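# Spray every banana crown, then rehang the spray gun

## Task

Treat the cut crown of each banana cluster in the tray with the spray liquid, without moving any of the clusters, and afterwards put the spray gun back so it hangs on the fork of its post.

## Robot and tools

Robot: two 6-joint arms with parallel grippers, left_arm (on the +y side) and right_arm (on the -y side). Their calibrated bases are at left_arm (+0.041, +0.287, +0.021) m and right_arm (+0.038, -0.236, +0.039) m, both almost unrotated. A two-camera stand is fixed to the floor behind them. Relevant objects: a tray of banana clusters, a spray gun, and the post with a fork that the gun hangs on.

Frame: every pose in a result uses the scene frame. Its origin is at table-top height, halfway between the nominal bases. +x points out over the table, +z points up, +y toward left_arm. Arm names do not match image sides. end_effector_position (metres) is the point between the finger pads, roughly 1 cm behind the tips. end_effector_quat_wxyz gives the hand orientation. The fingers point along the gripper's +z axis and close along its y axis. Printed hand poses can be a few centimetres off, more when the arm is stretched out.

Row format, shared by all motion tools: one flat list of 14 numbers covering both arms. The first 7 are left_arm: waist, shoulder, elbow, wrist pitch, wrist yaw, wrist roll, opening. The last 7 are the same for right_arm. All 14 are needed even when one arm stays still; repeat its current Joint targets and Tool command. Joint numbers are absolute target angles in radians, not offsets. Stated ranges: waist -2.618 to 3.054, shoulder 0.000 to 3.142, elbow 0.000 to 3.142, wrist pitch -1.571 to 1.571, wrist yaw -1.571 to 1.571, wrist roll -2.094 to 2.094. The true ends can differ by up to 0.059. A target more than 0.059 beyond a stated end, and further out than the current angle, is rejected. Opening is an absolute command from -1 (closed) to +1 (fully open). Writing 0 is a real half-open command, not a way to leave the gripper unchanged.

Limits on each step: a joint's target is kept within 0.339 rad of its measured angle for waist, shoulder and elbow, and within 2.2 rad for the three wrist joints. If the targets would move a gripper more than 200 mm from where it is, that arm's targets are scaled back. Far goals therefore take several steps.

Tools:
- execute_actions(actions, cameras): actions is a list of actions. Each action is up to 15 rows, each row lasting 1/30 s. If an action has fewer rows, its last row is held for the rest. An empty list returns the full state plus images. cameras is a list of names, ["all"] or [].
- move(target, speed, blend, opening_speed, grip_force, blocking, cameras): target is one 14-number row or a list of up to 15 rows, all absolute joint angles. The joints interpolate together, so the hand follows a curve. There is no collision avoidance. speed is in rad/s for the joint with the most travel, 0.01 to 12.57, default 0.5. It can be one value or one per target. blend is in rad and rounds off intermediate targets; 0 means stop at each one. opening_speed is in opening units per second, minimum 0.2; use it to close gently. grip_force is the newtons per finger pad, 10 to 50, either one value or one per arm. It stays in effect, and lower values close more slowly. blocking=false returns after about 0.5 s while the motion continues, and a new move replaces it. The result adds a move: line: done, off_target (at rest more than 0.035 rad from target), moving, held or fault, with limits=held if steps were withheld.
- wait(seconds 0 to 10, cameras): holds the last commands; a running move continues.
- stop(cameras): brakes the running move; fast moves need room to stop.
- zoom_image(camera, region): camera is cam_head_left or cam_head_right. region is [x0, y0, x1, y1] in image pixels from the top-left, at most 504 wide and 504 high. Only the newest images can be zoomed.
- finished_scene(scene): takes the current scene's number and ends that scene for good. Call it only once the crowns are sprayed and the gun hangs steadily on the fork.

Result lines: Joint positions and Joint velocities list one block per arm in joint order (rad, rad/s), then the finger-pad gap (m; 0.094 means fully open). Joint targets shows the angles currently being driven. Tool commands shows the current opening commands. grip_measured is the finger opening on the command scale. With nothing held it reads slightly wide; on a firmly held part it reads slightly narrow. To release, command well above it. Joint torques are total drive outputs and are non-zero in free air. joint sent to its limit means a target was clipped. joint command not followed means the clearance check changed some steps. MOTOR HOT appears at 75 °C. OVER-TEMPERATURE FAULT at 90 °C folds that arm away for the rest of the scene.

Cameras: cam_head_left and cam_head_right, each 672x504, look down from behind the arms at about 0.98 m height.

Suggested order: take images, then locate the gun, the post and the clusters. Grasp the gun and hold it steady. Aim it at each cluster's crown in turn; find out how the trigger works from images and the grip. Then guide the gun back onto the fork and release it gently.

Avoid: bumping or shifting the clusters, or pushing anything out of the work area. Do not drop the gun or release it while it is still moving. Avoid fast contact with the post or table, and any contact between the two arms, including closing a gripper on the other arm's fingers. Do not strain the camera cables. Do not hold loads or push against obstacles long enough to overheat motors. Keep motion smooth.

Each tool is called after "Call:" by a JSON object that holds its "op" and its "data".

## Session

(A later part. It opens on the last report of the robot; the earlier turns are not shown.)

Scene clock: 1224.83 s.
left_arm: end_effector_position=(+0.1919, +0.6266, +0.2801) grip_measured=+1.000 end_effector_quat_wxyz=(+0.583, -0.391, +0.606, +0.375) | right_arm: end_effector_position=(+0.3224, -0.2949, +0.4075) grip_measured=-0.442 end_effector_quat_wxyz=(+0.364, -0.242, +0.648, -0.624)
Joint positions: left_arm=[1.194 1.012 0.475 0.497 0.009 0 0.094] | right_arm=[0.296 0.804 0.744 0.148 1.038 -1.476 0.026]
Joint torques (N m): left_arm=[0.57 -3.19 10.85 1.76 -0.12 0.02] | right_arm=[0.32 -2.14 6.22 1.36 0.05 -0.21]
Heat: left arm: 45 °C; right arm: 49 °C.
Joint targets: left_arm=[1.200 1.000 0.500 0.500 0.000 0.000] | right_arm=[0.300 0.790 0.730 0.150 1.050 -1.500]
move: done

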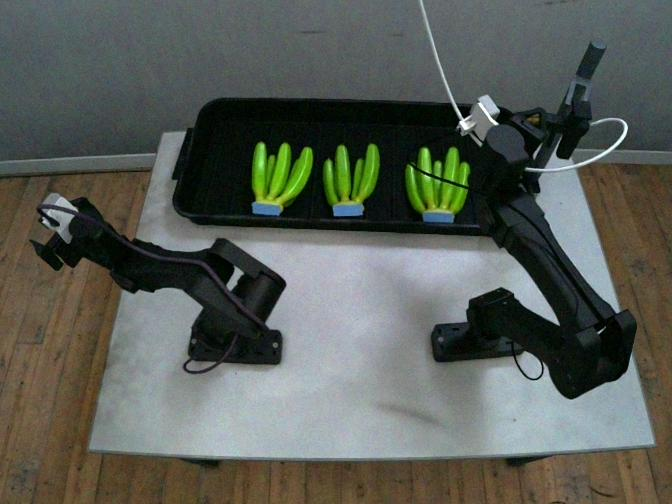

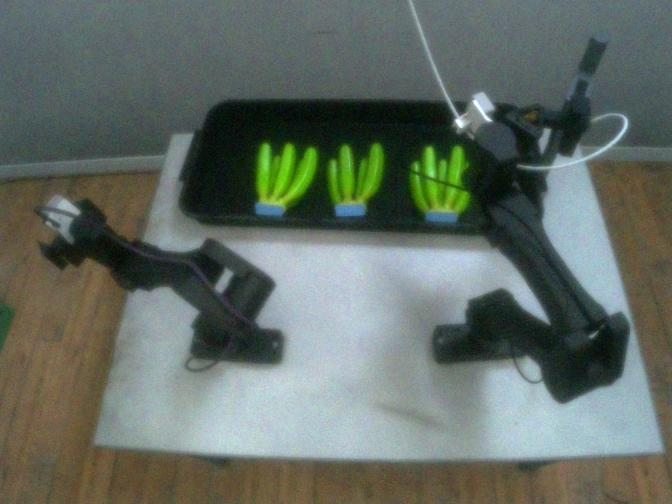

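Call:
{"op": "move", "data": {"target": [1.2,1.0,0.5,0.5,0,0,1, 0.236,1.077,0.91,0.21,1.264,-1.6,-0.9], "speed": 0.2, "cameras": ["all"]}}

Call:
{"op": "zoom_image", "data": {"camera": "cam_head_left", "region": [510, 80, 610, 165]}}

Call:
{"op": "zoom_image", "data": {"camera": "cam_head_right", "region": [510, 80, 610, 165]}}

Scene clock: 1292.70 s.
left_arm: end_effector_position=(+0.1919, +0.6266, +0.2801) grip_measured=+1.000 end_effector_quat_wxyz=(+0.583, -0.391, +0.606, +0.375) | right_arm: end_effector_position=(+0.3496, -0.3152, +0.4082) grip_measured=-0.441 end_effector_quat_wxyz=(+0.234, -0.205, +0.672, -0.672)
Joint positions: left_arm=[1.194 1.012 0.475 0.497 0.009 0 0.094] | right_arm=[0.248 1.071 0.884 0.227 1.245 -1.57 0.026]
Joint torques (N m): left_arm=[0.61 -3.22 10.99 1.75 -0.13 0.04] | right_arm=[-1.02 -2.45 9.28 1.03 0.17 -0.27]
Heat: left arm: 45 °C; right arm: 46 °C.
Joint targets: left_arm=[1.200 1.000 0.500 0.500 0.000 0.000] | right_arm=[0.236 1.077 0.910 0.210 1.264 -1.600]
move: done

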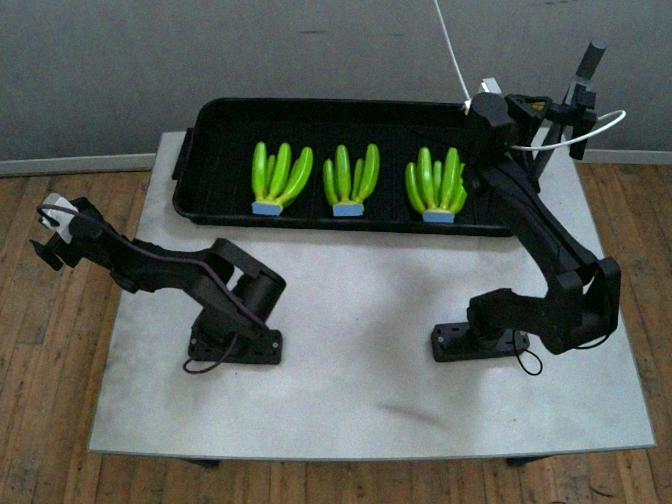

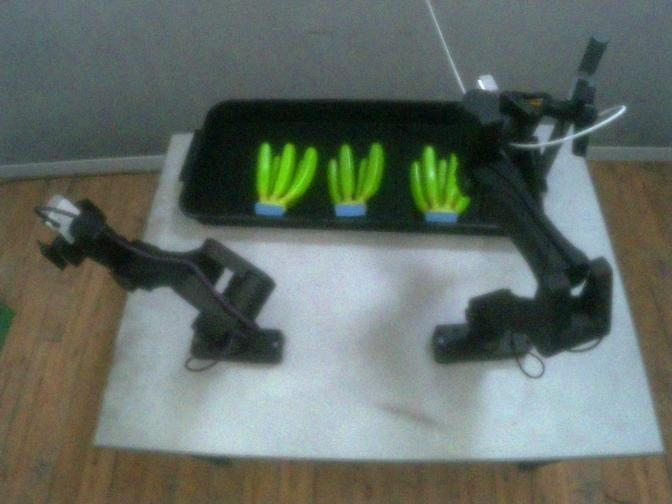

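Scaled by 5.040 from the camera's 672x504 image, which has a finer 960x720 frame.

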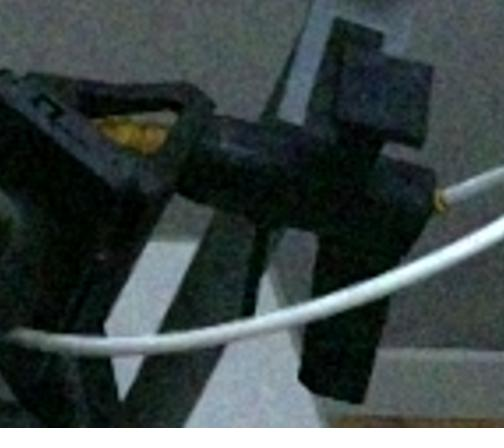

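Scaled by 5.040 from the camera's 672x504 image, which has a finer 960x720 frame.

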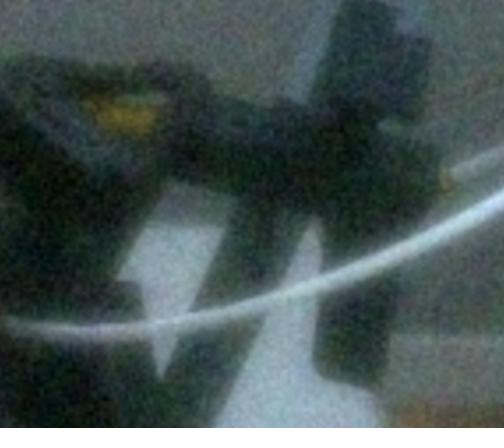

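Call:
{"op": "move", "data": {"target": [1.2,1.0,0.5,0.5,0,0,1, 0.264,1.18,0.825,0.345,1.402,-1.6,-0.9], "speed": 0.15, "cameras": ["cam_head_left"]}}

Call:
{"op": "zoom_image", "data": {"camera": "cam_head_left", "region": [510, 80, 610, 165]}}

Scene clock: 1338.37 s.
left_arm: end_effector_position=(+0.1919, +0.6266, +0.2801) grip_measured=+1.000 end_effector_quat_wxyz=(+0.583, -0.391, +0.606, +0.375) | right_arm: end_effector_position=(+0.3519, -0.3176, +0.3857) grip_measured=-0.441 end_effector_quat_wxyz=(+0.195, -0.159, +0.685, -0.683)
Joint positions: left_arm=[1.194 1.012 0.475 0.497 0.009 0 0.094] | right_arm=[0.26 1.17 0.848 0.372 1.381 -1.57 0.026]
Joint torques (N m): left_arm=[0.59 -3.22 10.93 1.76 -0.1 0.04] | right_arm=[0.38 -2.99 5.29 0.89 0.11 -0.32]
Motor temperatures (°C): left_arm=[27 28 37 45 26 26 26] | right_arm=[27 27 50 43 29 24 33]
Heat: left arm: 45 °C; right arm: 50 °C.
Joint targets: left_arm=[1.200 1.000 0.500 0.500 0.000 0.000] | right_arm=[0.264 1.180 0.825 0.345 1.402 -1.600]
move: done
Images, in order (width x height): cam_head_left 672x504.

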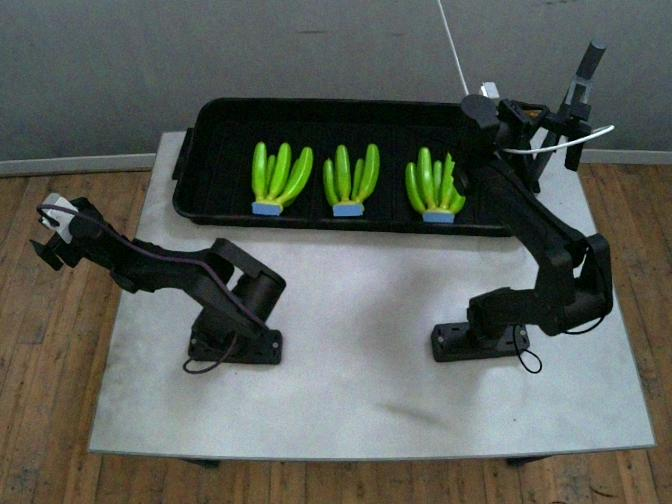

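Scaled by 5.040 from the camera's 672x504 image, which has a finer 960x720 frame.

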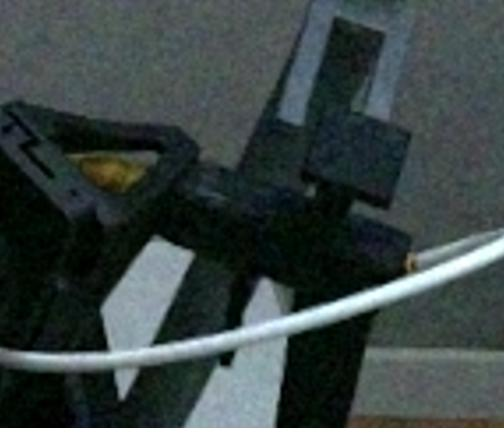

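Call:
{"op": "move", "data": {"target": [1.2,1.0,0.5,0.5,0,0,1, 0.15,1.296,0.935,0.375,1.293,-1.6,-0.9], "speed": 0.08, "cameras": ["cam_head_left"]}}

Call:
{"op": "zoom_image", "data": {"camera": "cam_head_left", "region": [510, 80, 610, 165]}}

Scene clock: 1378.90 s.
left_arm: end_effector_position=(+0.1919, +0.6266, +0.2801) grip_measured=+1.000 end_effector_quat_wxyz=(+0.583, -0.391, +0.606, +0.375) | right_arm: end_effector_position=(+0.3819, -0.3345, +0.3826) grip_measured=-0.450 end_effector_quat_wxyz=(+0.186, -0.161, +0.685, -0.686)
Joint positions: left_arm=[1.194 1.012 0.475 0.497 0.009 0 0.094] | right_arm=[0.165 1.282 0.912 0.404 1.299 -1.57 0.026]
Joint torques (N m): left_arm=[0.62 -3.15 10.89 1.78 -0.12 0.03] | right_arm=[-1.25 -3.93 9.02 0.88 -0.1 -0.29]
Motor temperatures (°C): left_arm=[27 28 37 45 26 26 26] | right_arm=[27 28 44 40 29 24 33]
Heat: left arm: 45 °C; right arm: 44 °C.
Joint targets: left_arm=[1.200 1.000 0.500 0.500 0.000 0.000] | right_arm=[0.150 1.296 0.935 0.375 1.293 -1.600]
move: done
Images, in order (width x height): cam_head_left 672x504.

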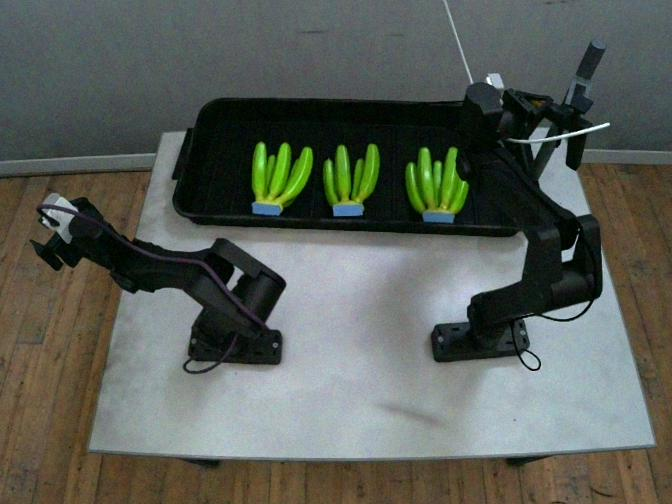

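Scaled by 5.040 from the camera's 672x504 image, which has a finer 960x720 frame.

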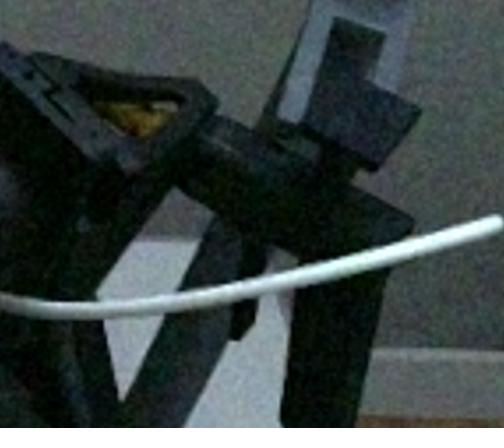

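Call:
{"op": "zoom_image", "data": {"camera": "cam_head_left", "region": [550, 80, 630, 150]}}

Call:
{"op": "zoom_image", "data": {"camera": "cam_head_left", "region": [420, 0, 620, 200]}}

Scaled by 6.300 from the camera's 672x504 image, which has a finer 960x720 frame.

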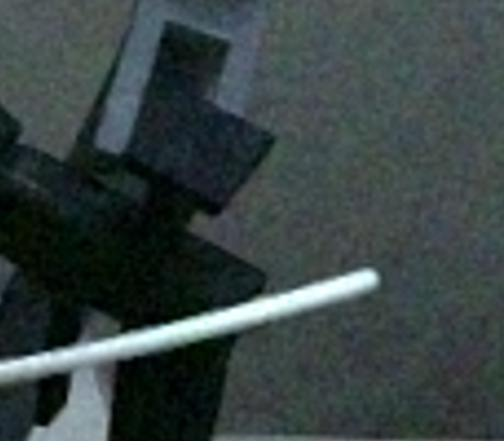

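Scaled by 2.520 from the camera's 672x504 image, which has a finer 960x720 frame.

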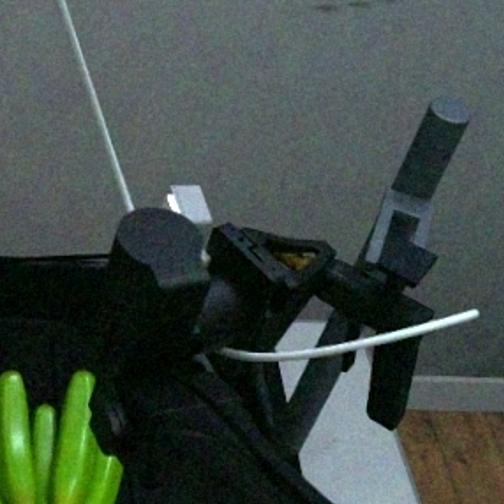

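Call:
{"op": "move", "data": {"target": [1.2,1.0,0.5,0.5,0,0,1, 0.26,0.975,0.70,0.265,1.166,-1.6,-0.9], "speed": 0.12, "cameras": ["cam_head_left", "cam_head_right"]}}

Call:
{"op": "zoom_image", "data": {"camera": "cam_head_left", "region": [510, 80, 610, 165]}}

Scene clock: 1433.87 s.
left_arm: end_effector_position=(+0.1919, +0.6266, +0.2801) grip_measured=+1.000 end_effector_quat_wxyz=(+0.583, -0.391, +0.606, +0.375) | right_arm: end_effector_position=(+0.3436, -0.3104, +0.3750) grip_measured=-0.451 end_effector_quat_wxyz=(+0.254, -0.240, +0.661, -0.663)
Joint positions: left_arm=[1.194 1.012 0.475 0.497 0.009 0 0.094] | right_arm=[0.254 0.989 0.721 0.293 1.168 -1.576 0.026]
Joint torques (N m): left_arm=[0.51 -3.12 10.85 1.75 -0.13 0.05] | right_arm=[0.43 -3.45 5.76 1.02 -0.02 -0.23]
Motor temperatures (°C): left_arm=[27 28 37 45 26 26 26] | right_arm=[27 28 50 39 29 24 33]
Heat: left arm: 45 °C; right arm: 50 °C.
Joint targets: left_arm=[1.200 1.000 0.500 0.500 0.000 0.000] | right_arm=[0.260 0.975 0.700 0.265 1.166 -1.600]
move: done

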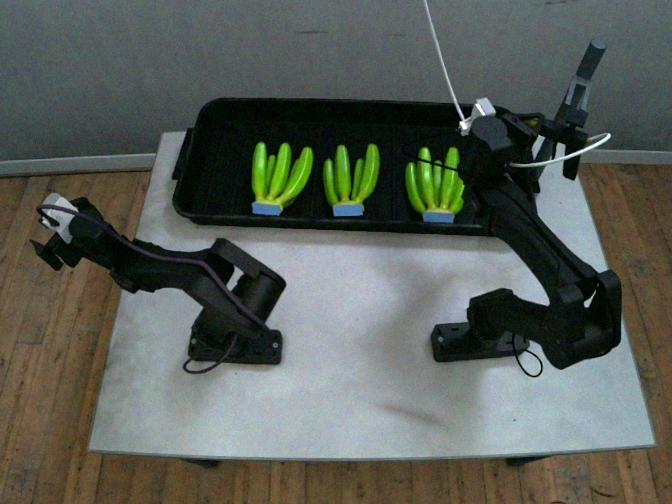

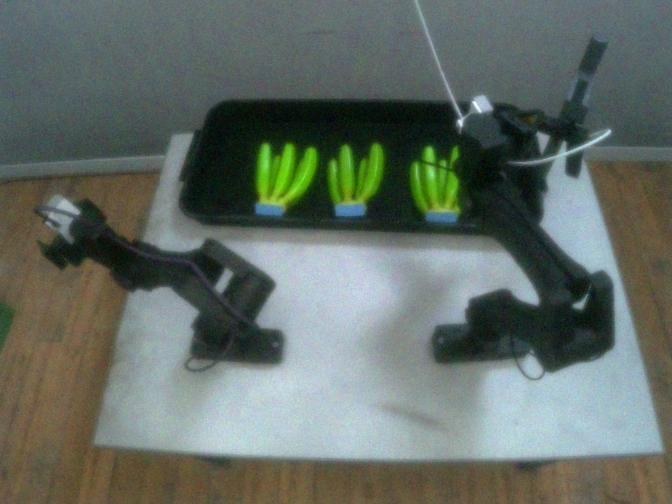

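Scaled by 5.040 from the camera's 672x504 image, which has a finer 960x720 frame.

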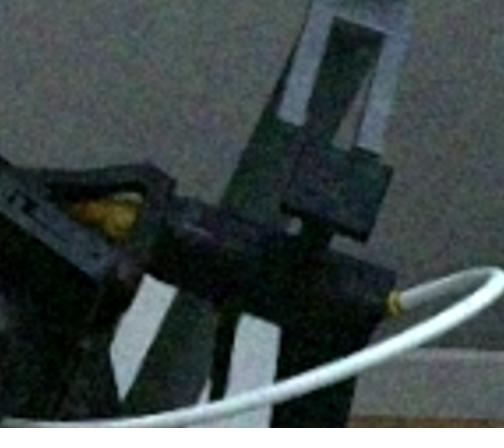

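Call:
{"op": "move", "data": {"target": [1.2,1.0,0.5,0.5,0,0,1, 0.127,1.19,0.838,0.337,1.105,-1.6,-0.9], "speed": 0.08, "cameras": ["cam_head_left"]}}

Call:
{"op": "zoom_image", "data": {"camera": "cam_head_left", "region": [510, 80, 610, 165]}}

Scene clock: 1465.97 s.
left_arm: end_effector_position=(+0.1919, +0.6266, +0.2801) grip_measured=+1.000 end_effector_quat_wxyz=(+0.583, -0.391, +0.606, +0.375) | right_arm: end_effector_position=(+0.3845, -0.3288, +0.3712) grip_measured=-0.451 end_effector_quat_wxyz=(+0.230, -0.234, +0.667, -0.669)
Joint positions: left_arm=[1.194 1.012 0.475 0.497 0.009 0 0.094] | right_arm=[0.141 1.178 0.816 0.362 1.1 -1.576 0.026]
Joint torques (N m): left_arm=[0.53 -3.26 10.91 1.75 -0.12 0.03] | right_arm=[-0.99 -3 9.13 1.09 0.01 -0.25]
Heat: left arm: 45 °C; right arm: 46 °C.
Joint targets: left_arm=[1.200 1.000 0.500 0.500 0.000 0.000] | right_arm=[0.127 1.190 0.838 0.337 1.105 -1.600]
move: done
Images, in order (width x height): cam_head_left 672x504.

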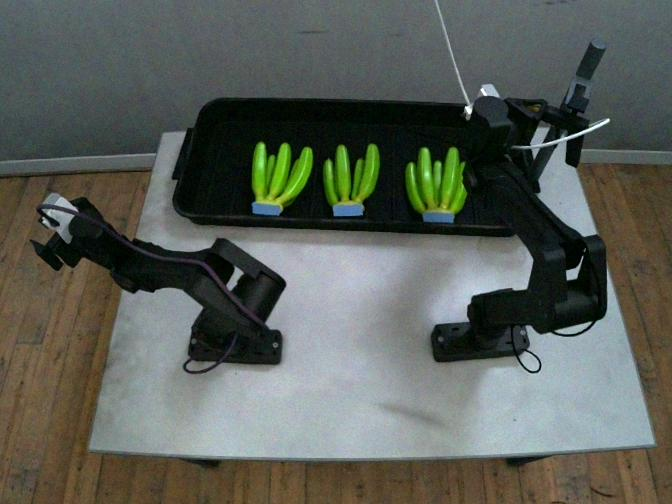

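Scaled by 5.040 from the camera's 672x504 image, which has a finer 960x720 frame.

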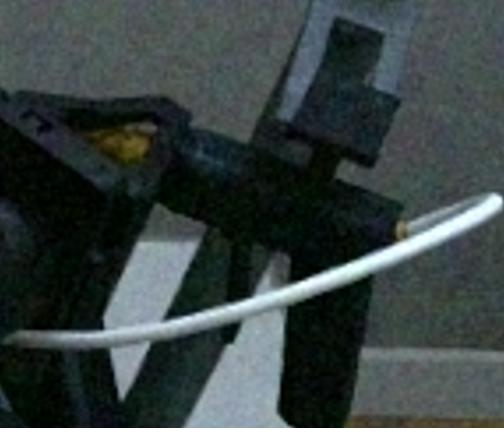

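Call:
{"op": "move", "data": {"target": [1.2,1.0,0.5,0.5,0,0,1, 0.09,1.245,0.872,0.356,1.07,-1.6,-0.9], "speed": 0.06, "cameras": ["cam_head_left"]}}

Call:
{"op": "zoom_image", "data": {"camera": "cam_head_left", "region": [510, 80, 610, 165]}}

Scene clock: 1486.13 s.
left_arm: end_effector_position=(+0.1919, +0.6266, +0.2801) grip_measured=+1.000 end_effector_quat_wxyz=(+0.583, -0.391, +0.606, +0.375) | right_arm: end_effector_position=(+0.3984, -0.3352, +0.3729) grip_measured=-0.451 end_effector_quat_wxyz=(+0.233, -0.232, +0.667, -0.669)
Joint positions: left_arm=[1.194 1.012 0.475 0.497 0.009 0 0.094] | right_arm=[0.105 1.231 0.852 0.386 1.064 -1.576 0.026]
Joint torques (N m): left_arm=[0.58 -3.22 10.95 1.76 -0.13 0.03] | right_arm=[-1.17 -3.23 8.92 1 0.04 -0.28]
Heat: left arm: 45 °C; right arm: 48 °C.
Joint targets: left_arm=[1.200 1.000 0.500 0.500 0.000 0.000] | right_arm=[0.090 1.245 0.872 0.356 1.070 -1.600]
move: done
Images, in order (width x height): cam_head_left 672x504.

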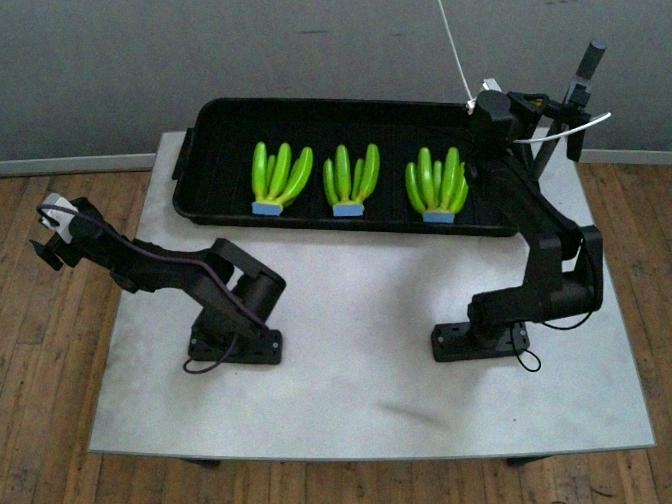

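Scaled by 5.040 from the camera's 672x504 image, which has a finer 960x720 frame.

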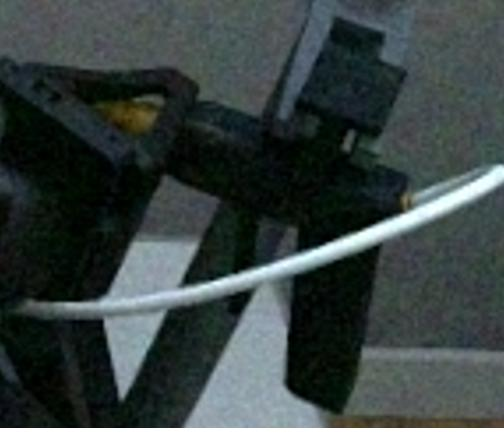

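Call:
{"op": "zoom_image", "data": {"camera": "cam_head_left", "region": [555, 75, 605, 130]}}

Scaled by 9.164 from the camera's 672x504 image, which has a finer 960x720 frame.

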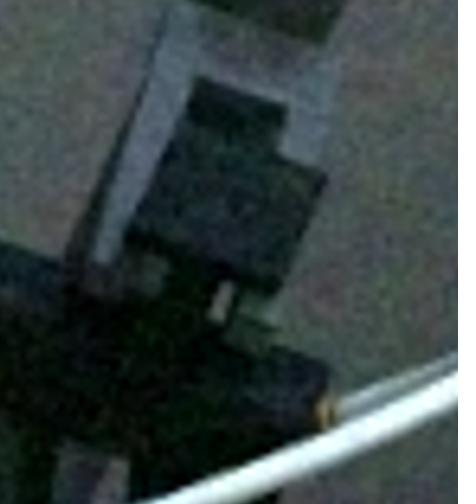

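Call:
{"op": "move", "data": {"target": [1.2,1.0,0.5,0.5,0,0,1, 0.045,1.315,0.924,0.372,1.032,-1.6,-0.9], "speed": 0.06}}

Call:
{"op": "move", "data": {"target": [1.2,1.0,0.5,0.5,0,0,1, 0.005,1.381,0.972,0.386,0.996,-1.6,-0.9], "speed": 0.06, "cameras": ["cam_head_left"]}}

Call:
{"op": "zoom_image", "data": {"camera": "cam_head_left", "region": [510, 60, 610, 145]}}

Scene clock: 1512.33 s.
left_arm: end_effector_position=(+0.1919, +0.6266, +0.2801) grip_measured=+1.000 end_effector_quat_wxyz=(+0.583, -0.391, +0.606, +0.375) | right_arm: end_effector_position=(+0.4156, -0.3449, +0.3744) grip_measured=-0.451 end_effector_quat_wxyz=(+0.231, -0.230, +0.667, -0.670)
Joint positions: left_arm=[1.194 1.012 0.475 0.497 0.009 0 0.094] | right_arm=[0.061 1.299 0.904 0.402 1.025 -1.576 0.026]
Joint torques (N m): left_arm=[0.64 -3.25 10.96 1.75 -0.11 0.05] | right_arm=[-1.29 -3.77 8.99 1.09 0.01 -0.16]
Heat: left arm: 45 °C; right arm: 50 °C.
Joint targets: left_arm=[1.200 1.000 0.500 0.500 0.000 0.000] | right_arm=[0.045 1.315 0.924 0.372 1.032 -1.600]
move: done

Scene clock: 1513.77 s.
left_arm: end_effector_position=(+0.1919, +0.6266, +0.2801) grip_measured=+1.000 end_effector_quat_wxyz=(+0.583, -0.391, +0.606, +0.375) | right_arm: end_effector_position=(+0.4323, -0.3538, +0.3773) grip_measured=-0.451 end_effector_quat_wxyz=(+0.235, -0.226, +0.666, -0.670)
Joint positions: left_arm=[1.194 1.012 0.475 0.497 0.009 0 0.094] | right_arm=[0.022 1.361 0.955 0.423 0.986 -1.575 0.026]
Joint torques (N m): left_arm=[0.68 -3.19 10.88 1.76 -0.12 0.03] | right_arm=[-1.46 -4.33 8.62 1 0.1 -0.21]
Heat: left arm: 45 °C; right arm: 50 °C.
Joint targets: left_arm=[1.200 1.000 0.500 0.500 0.000 0.000] | right_arm=[0.005 1.381 0.972 0.386 0.996 -1.600]
move: off_target (right_arm); right_arm: the wrist pitch is farthest, 0.037 rad from its target
Images, in order (width x height): cam_head_left 672x504.

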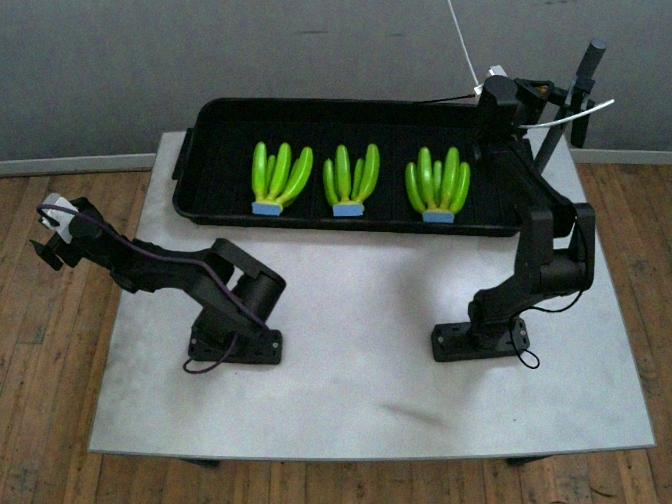

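Scaled by 5.040 from the camera's 672x504 image, which has a finer 960x720 frame.

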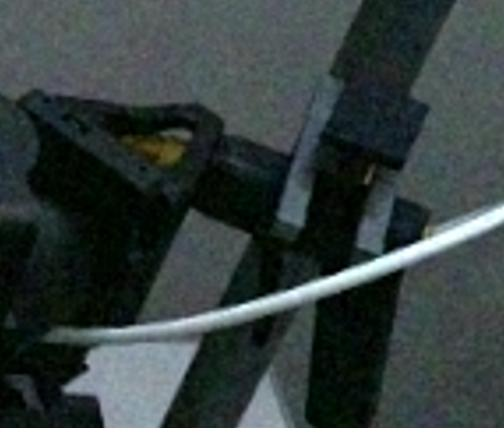

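Call:
{"op": "move", "data": {"target": [1.2,1.0,0.5,0.5,0,0,1, 0.005,1.392,0.902,0.42,0.996,-1.6,-0.9], "speed": 0.05, "cameras": ["cam_head_left"]}}

Call:
{"op": "zoom_image", "data": {"camera": "cam_head_left", "region": [510, 60, 610, 145]}}

Scene clock: 1531.83 s.
left_arm: end_effector_position=(+0.1919, +0.6266, +0.2801) grip_measured=+1.000 end_effector_quat_wxyz=(+0.583, -0.391, +0.606, +0.375) | right_arm: end_effector_position=(+0.4328, -0.3537, +0.3693) grip_measured=-0.451 end_effector_quat_wxyz=(+0.235, -0.227, +0.666, -0.670)
Joint positions: left_arm=[1.194 1.012 0.475 0.497 0.009 0 0.094] | right_arm=[0.022 1.369 0.929 0.456 0.985 -1.574 0.026]
Joint torques (N m): left_arm=[0.59 -3.21 10.92 1.74 -0.11 0.03] | right_arm=[-1.51 -3.99 5.19 1.07 0.05 -0.22]
Heat: left arm: 45 °C; right arm: 47 °C.
Joint targets: left_arm=[1.200 1.000 0.500 0.500 0.000 0.000] | right_arm=[0.005 1.392 0.902 0.420 0.996 -1.600]
move: off_target (right_arm); right_arm: the wrist pitch is farthest, 0.036 rad from its target
Images, in order (width x height): cam_head_left 672x504.

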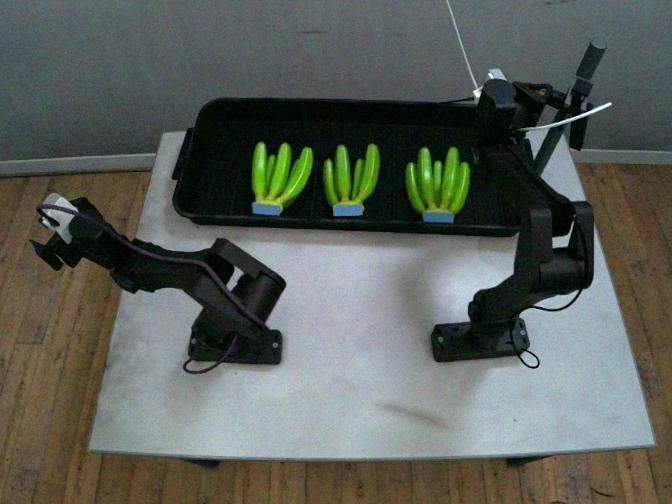

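Scaled by 5.040 from the camera's 672x504 image, which has a finer 960x720 frame.

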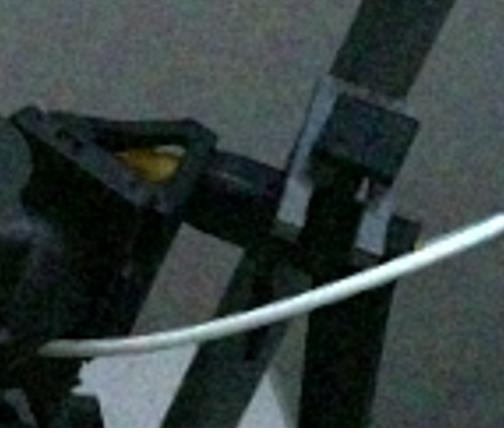

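Call:
{"op": "move", "data": {"target": [1.2,1.0,0.5,0.5,0,0,1, 0.005,1.397,0.882,0.435,0.996,-1.6,-0.9], "speed": 0.05}}

Call:
{"op": "move", "data": {"target": [1.2,1.0,0.5,0.5,0,0,1, 0.005,1.402,0.866,0.448,0.996,-1.6,-0.9], "speed": 0.05, "cameras": ["cam_head_left"]}}

Call:
{"op": "zoom_image", "data": {"camera": "cam_head_left", "region": [510, 60, 610, 145]}}

Scene clock: 1542.03 s.
left_arm: end_effector_position=(+0.1919, +0.6266, +0.2801) grip_measured=+1.000 end_effector_quat_wxyz=(+0.583, -0.391, +0.606, +0.375) | right_arm: end_effector_position=(+0.4333, -0.3535, +0.3640) grip_measured=-0.451 end_effector_quat_wxyz=(+0.238, -0.226, +0.667, -0.670)
Joint positions: left_arm=[1.194 1.012 0.475 0.497 0.009 0 0.094] | right_arm=[0.022 1.375 0.911 0.481 0.983 -1.57 0.026]
Joint torques (N m): left_arm=[0.65 -3.26 10.89 1.74 -0.1 0.03] | right_arm=[-1.43 -4.22 4.79 0.96 0.08 -0.3]
Heat: left arm: 45 °C; right arm: 46 °C.
Joint targets: left_arm=[1.200 1.000 0.500 0.500 0.000 0.000] | right_arm=[0.005 1.397 0.882 0.435 0.996 -1.600]
move: off_target (right_arm); right_arm: the wrist pitch is farthest, 0.046 rad from its target

Scene clock: 1542.80 s.
left_arm: end_effector_position=(+0.1919, +0.6266, +0.2801) grip_measured=+1.000 end_effector_quat_wxyz=(+0.583, -0.391, +0.606, +0.375) | right_arm: end_effector_position=(+0.4334, -0.3533, +0.3612) grip_measured=-0.451 end_effector_quat_wxyz=(+0.241, -0.223, +0.666, -0.670)
Joint positions: left_arm=[1.194 1.012 0.475 0.497 0.009 0 0.094] | right_arm=[0.022 1.378 0.898 0.503 0.982 -1.567 0.026]
Joint torques (N m): left_arm=[0.64 -3.23 10.89 1.74 -0.12 0.03] | right_arm=[-1.43 -3.78 4.86 0.83 0.11 -0.32]
Heat: left arm: 45 °C; right arm: 46 °C.
Joint targets: left_arm=[1.200 1.000 0.500 0.500 0.000 0.000] | right_arm=[0.005 1.402 0.866 0.448 0.996 -1.600]
move: off_target (right_arm); right_arm: the wrist pitch is farthest, 0.055 rad from its target
Images, in order (width x height): cam_head_left 672x504.

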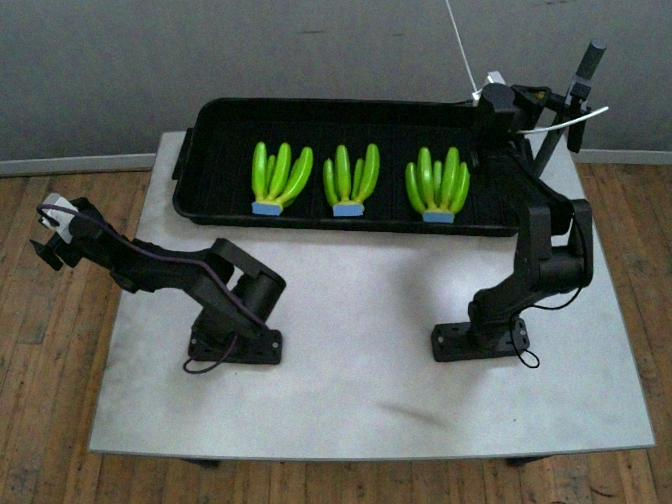

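Scaled by 5.040 from the camera's 672x504 image, which has a finer 960x720 frame.

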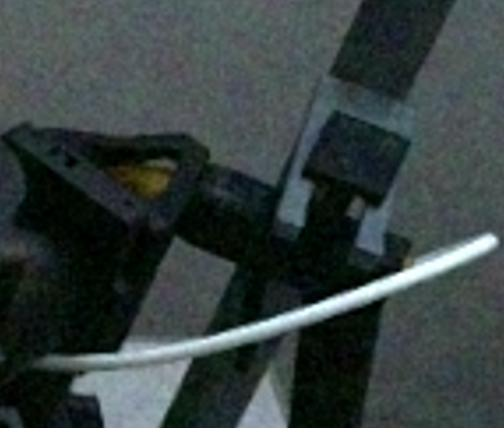

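Call:
{"op": "move", "data": {"target": [1.2,1.0,0.5,0.5,0,0,1, 0.005,1.406,0.852,0.458,0.996,-1.6,-0.9], "speed": 0.04, "cameras": ["cam_head_left"]}}

Call:
{"op": "zoom_image", "data": {"camera": "cam_head_left", "region": [510, 60, 610, 145]}}

Call:
{"op": "zoom_image", "data": {"camera": "cam_head_right", "region": [510, 60, 610, 145]}}

Scene clock: 1557.60 s.
left_arm: end_effector_position=(+0.1919, +0.6266, +0.2801) grip_measured=+1.000 end_effector_quat_wxyz=(+0.583, -0.391, +0.606, +0.375) | right_arm: end_effector_position=(+0.4334, -0.3529, +0.3613) grip_measured=-0.451 end_effector_quat_wxyz=(+0.246, -0.221, +0.664, -0.670)
Joint positions: left_arm=[1.194 1.012 0.475 0.497 0.009 0 0.094] | right_arm=[0.022 1.378 0.889 0.524 0.978 -1.569 0.026]
Joint torques (N m): left_arm=[0.65 -3.28 10.93 1.74 -0.13 0.03] | right_arm=[-1.62 -3.54 4.48 0.79 0.13 -0.27]
Motor temperatures (°C): left_arm=[27 28 37 45 26 26 26] | right_arm=[27 27 44 37 29 24 34]
Heat: left arm: 45 °C; right arm: 44 °C.
Joint targets: left_arm=[1.200 1.000 0.500 0.500 0.000 0.000] | right_arm=[0.005 1.406 0.852 0.458 0.996 -1.600]
move: off_target (right_arm); right_arm: the wrist pitch is farthest, 0.066 rad from its target
Images, in order (width x height): cam_head_left 672x504.

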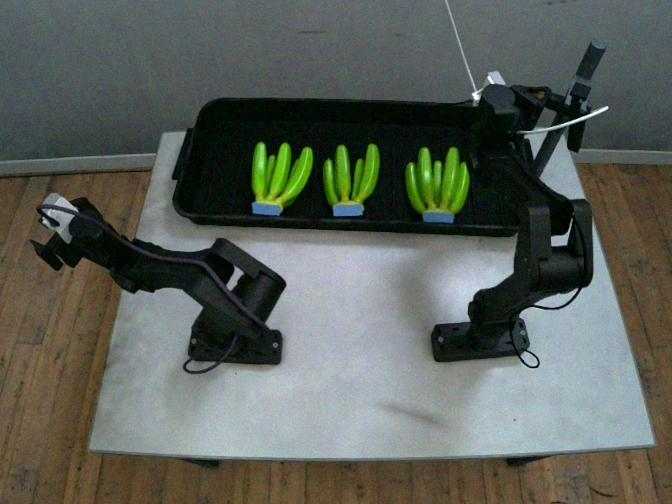

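Scaled by 5.040 from the camera's 672x504 image, which has a finer 960x720 frame.

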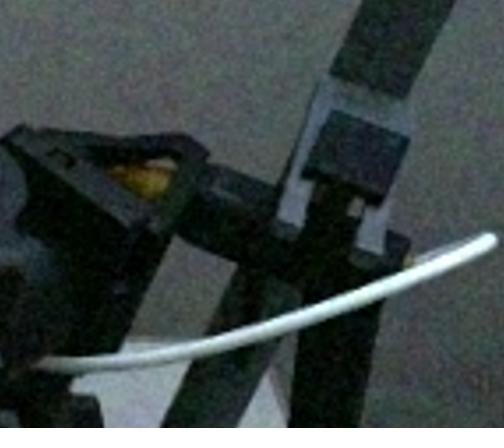

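This scene's latest camera images include none from cam_head_right. They are from: cam_head_left. cam_head_right's image comes with the result of a call that names it in "cameras".

Call:
{"op": "move", "data": {"target": [1.2,1.0,0.5,0.5,0,0,1, 0.007,1.402,0.862,0.482,0.994,-1.6,-0.9], "speed": 0.05}}

Call:
{"op": "move", "data": {"target": [1.2,1.0,0.5,0.5,0,0,1, 0.007,1.402,0.862,0.482,0.994,-1.6,-0.38], "speed": 0.05, "opening_speed": 0.3, "cameras": ["cam_head_left", "cam_head_right"]}}

Call:
{"op": "zoom_image", "data": {"camera": "cam_head_left", "region": [510, 60, 610, 145]}}

Call:
{"op": "zoom_image", "data": {"camera": "cam_head_right", "region": [510, 60, 610, 145]}}

Scene clock: 1571.30 s.
left_arm: end_effector_position=(+0.1919, +0.6266, +0.2801) grip_measured=+1.000 end_effector_quat_wxyz=(+0.583, -0.391, +0.606, +0.375) | right_arm: end_effector_position=(+0.4334, -0.3529, +0.3619) grip_measured=-0.451 end_effector_quat_wxyz=(+0.248, -0.220, +0.664, -0.671)
Joint positions: left_arm=[1.194 1.012 0.475 0.497 0.009 0 0.094] | right_arm=[0.022 1.378 0.889 0.528 0.977 -1.569 0.026]
Joint torques (N m): left_arm=[0.62 -3.28 10.93 1.73 -0.12 0.03] | right_arm=[-1.44 -3.95 5.07 0.94 0.11 -0.32]
Heat: left arm: 45 °C; right arm: 44 °C.
Joint targets: left_arm=[1.200 1.000 0.500 0.500 0.000 0.000] | right_arm=[0.007 1.402 0.862 0.482 0.994 -1.600]
move: off_target (right_arm); right_arm: the wrist pitch is farthest, 0.046 rad from its target

Scene clock: 1573.40 s.
left_arm: end_effector_position=(+0.1919, +0.6266, +0.2801) grip_measured=+1.000 end_effector_quat_wxyz=(+0.583, -0.391, +0.606, +0.375) | right_arm: end_effector_position=(+0.4334, -0.3529, +0.3631) grip_measured=-0.382 end_effector_quat_wxyz=(+0.247, -0.220, +0.662, -0.672)
Joint positions: left_arm=[1.194 1.012 0.475 0.497 0.009 0 0.094] | right_arm=[0.022 1.378 0.889 0.535 0.977 -1.579 0.029]
Joint torques (N m): left_arm=[0.64 -3.17 10.95 1.73 -0.1 0.03] | right_arm=[-1.2 -3.89 5.26 0.89 0.11 -0.21]
Heat: left arm: 45 °C; right arm: 44 °C.
Joint targets: left_arm=[1.200 1.000 0.500 0.500 0.000 0.000] | right_arm=[0.007 1.402 0.862 0.482 0.994 -1.600]
move: off_target (right_arm); right_arm: the wrist pitch is farthest, 0.053 rad from its target

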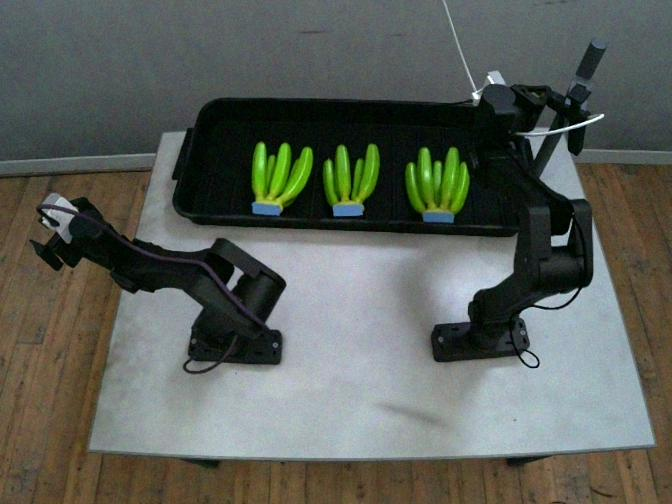

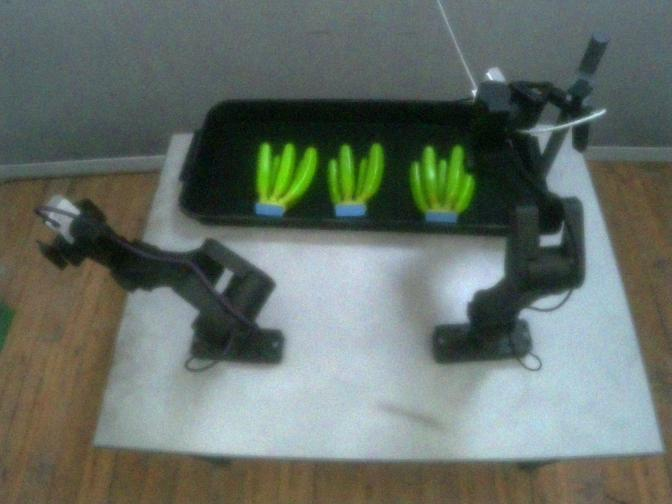

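Scaled by 5.040 from the camera's 672x504 image, which has a finer 960x720 frame.

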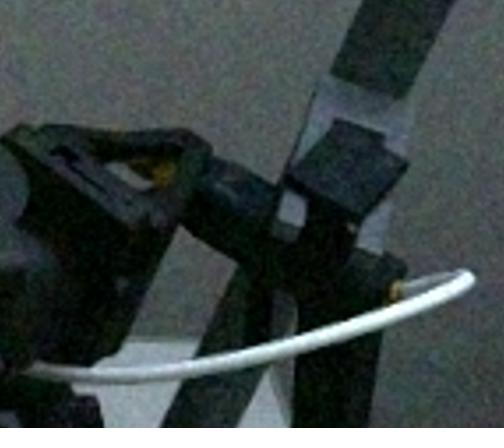

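Scaled by 5.040 from the camera's 672x504 image, which has a finer 960x720 frame.

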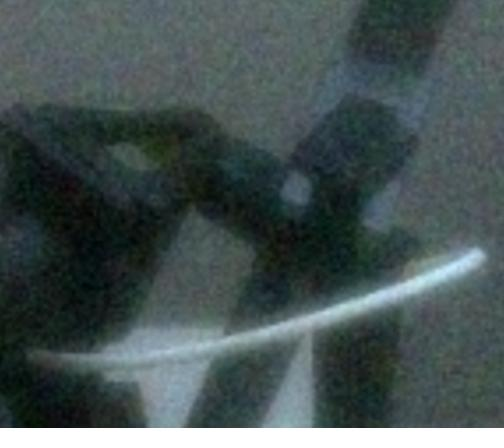

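Call:
{"op": "move", "data": {"target": [1.2,1.0,0.5,0.5,0,0,1, 0.007,1.402,0.862,0.482,0.994,-1.6,-0.25], "speed": 0.05, "opening_speed": 0.25, "cameras": ["cam_head_left", "cam_head_right"]}}

Call:
{"op": "zoom_image", "data": {"camera": "cam_head_left", "region": [510, 60, 610, 145]}}

Scene clock: 1596.20 s.
left_arm: end_effector_position=(+0.1919, +0.6266, +0.2801) grip_measured=+1.000 end_effector_quat_wxyz=(+0.583, -0.391, +0.606, +0.375) | right_arm: end_effector_position=(+0.4334, -0.3529, +0.3631) grip_measured=-0.252 end_effector_quat_wxyz=(+0.247, -0.220, +0.662, -0.672)
Joint positions: left_arm=[1.194 1.012 0.475 0.497 0.009 0 0.094] | right_arm=[0.022 1.378 0.889 0.535 0.977 -1.579 0.035]
Joint torques (N m): left_arm=[0.65 -3.3 10.97 1.75 -0.11 0.06] | right_arm=[-1.35 -3.9 5.2 0.88 0.14 -0.16]
Heat: left arm: 45 °C; right arm: 44 °C.
Joint targets: left_arm=[1.200 1.000 0.500 0.500 0.000 0.000] | right_arm=[0.007 1.402 0.862 0.482 0.994 -1.600]
move: off_target (right_arm); right_arm: the wrist pitch is farthest, 0.053 rad from its target

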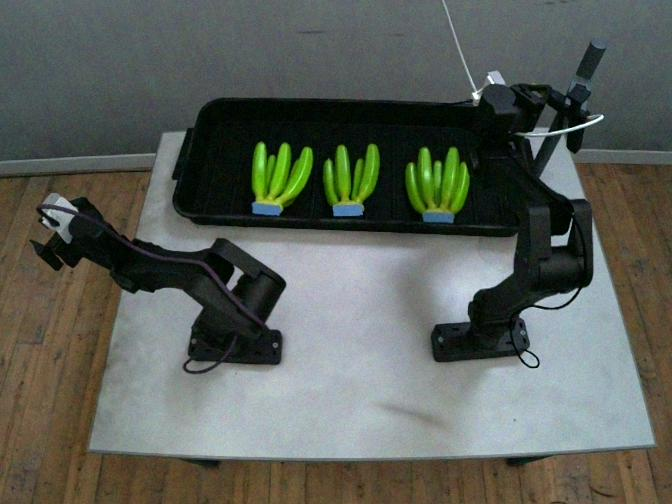

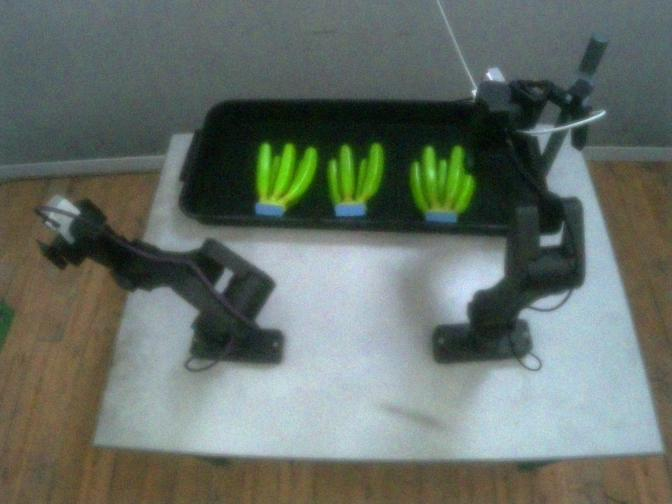

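Scaled by 5.040 from the camera's 672x504 image, which has a finer 960x720 frame.

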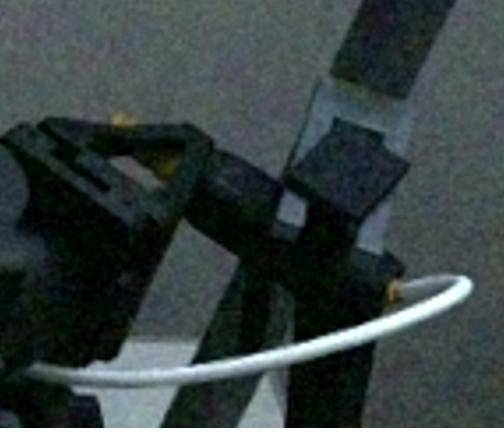

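Call:
{"op": "move", "data": {"target": [1.2,1.0,0.5,0.5,0,0,1, 0.007,1.402,0.862,0.482,0.994,-1.6,0.2], "speed": 0.05, "opening_speed": 0.4, "cameras": ["cam_head_left"]}}

Call:
{"op": "zoom_image", "data": {"camera": "cam_head_left", "region": [510, 60, 610, 145]}}

Scene clock: 1622.93 s.
left_arm: end_effector_position=(+0.1919, +0.6266, +0.2801) grip_measured=+1.000 end_effector_quat_wxyz=(+0.583, -0.391, +0.606, +0.375) | right_arm: end_effector_position=(+0.4334, -0.3529, +0.3631) grip_measured=+0.198 end_effector_quat_wxyz=(+0.246, -0.221, +0.662, -0.673)
Joint positions: left_arm=[1.194 1.012 0.475 0.497 0.009 0 0.094] | right_arm=[0.022 1.378 0.889 0.535 0.977 -1.58 0.056]
Joint torques (N m): left_arm=[0.65 -3.21 10.91 1.74 -0.11 0.05] | right_arm=[-1.21 -4 5.11 0.85 0.14 -0.18]
Heat: left arm: 45 °C; right arm: 44 °C.
Joint targets: left_arm=[1.200 1.000 0.500 0.500 0.000 0.000] | right_arm=[0.007 1.402 0.862 0.482 0.994 -1.600]
move: off_target (right_arm); right_arm: the wrist pitch is farthest, 0.053 rad from its target
Images, in order (width x height): cam_head_left 672x504.

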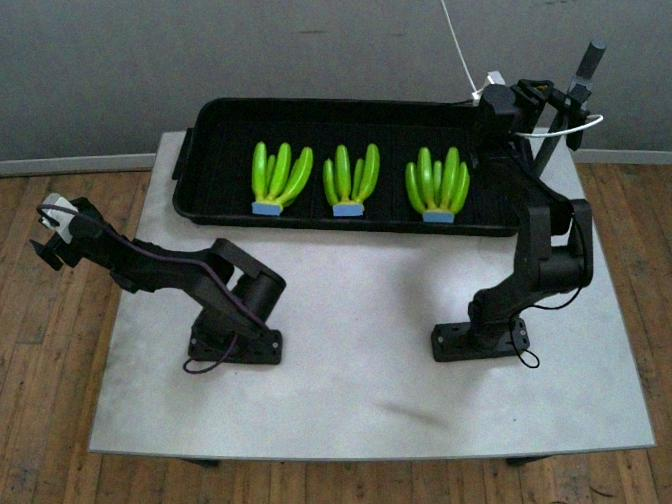

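Scaled by 5.040 from the camera's 672x504 image, which has a finer 960x720 frame.

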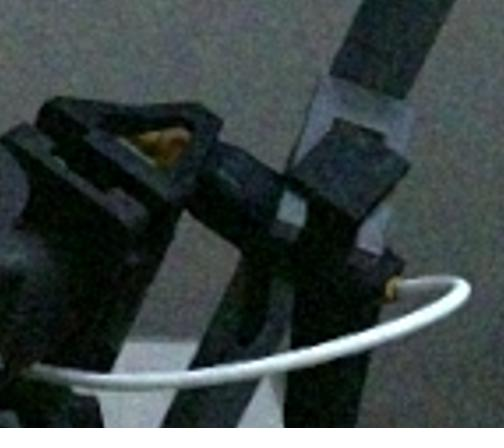

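Retreat in steps.

Call:
{"op": "move", "data": {"target": [1.2,1.0,0.5,0.5,0,0,1, 0.06,1.35,0.84,0.485,1.035,-1.6,0.2], "speed": 0.06, "cameras": ["cam_head_left"]}}

Call:
{"op": "zoom_image", "data": {"camera": "cam_head_left", "region": [490, 60, 610, 160]}}

Scene clock: 1636.33 s.
left_arm: end_effector_position=(+0.1919, +0.6266, +0.2801) grip_measured=+1.000 end_effector_quat_wxyz=(+0.583, -0.391, +0.606, +0.375) | right_arm: end_effector_position=(+0.4262, -0.3454, +0.3607) grip_measured=+0.198 end_effector_quat_wxyz=(+0.241, -0.220, +0.663, -0.673)
Joint positions: left_arm=[1.194 1.012 0.475 0.497 0.009 0 0.094] | right_arm=[0.054 1.359 0.868 0.534 1.019 -1.585 0.056]
Joint torques (N m): left_arm=[0.58 -3.29 10.95 1.74 -0.12 0.05] | right_arm=[0.55 -6.54 4.98 0.88 0.09 -0.16]
Heat: left arm: 45 °C; right arm: 44 °C.
Joint targets: left_arm=[1.200 1.000 0.500 0.500 0.000 0.000] | right_arm=[0.060 1.350 0.840 0.485 1.035 -1.600]
move: off_target (right_arm); right_arm: the wrist pitch is farthest, 0.049 rad from its target
Images, in order (width x height): cam_head_left 672x504.

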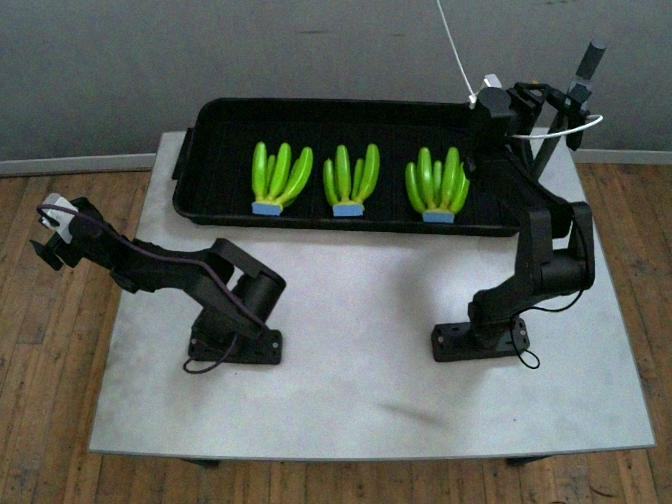

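Scaled by 4.200 from the camera's 672x504 image, which has a finer 960x720 frame.

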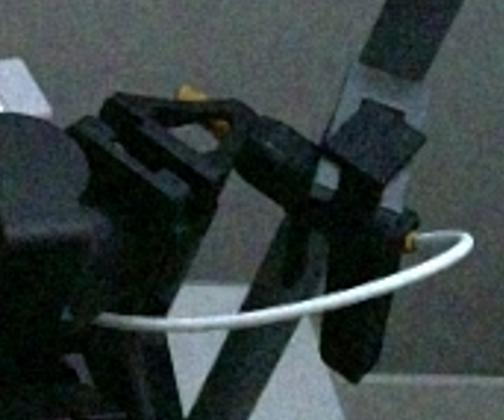

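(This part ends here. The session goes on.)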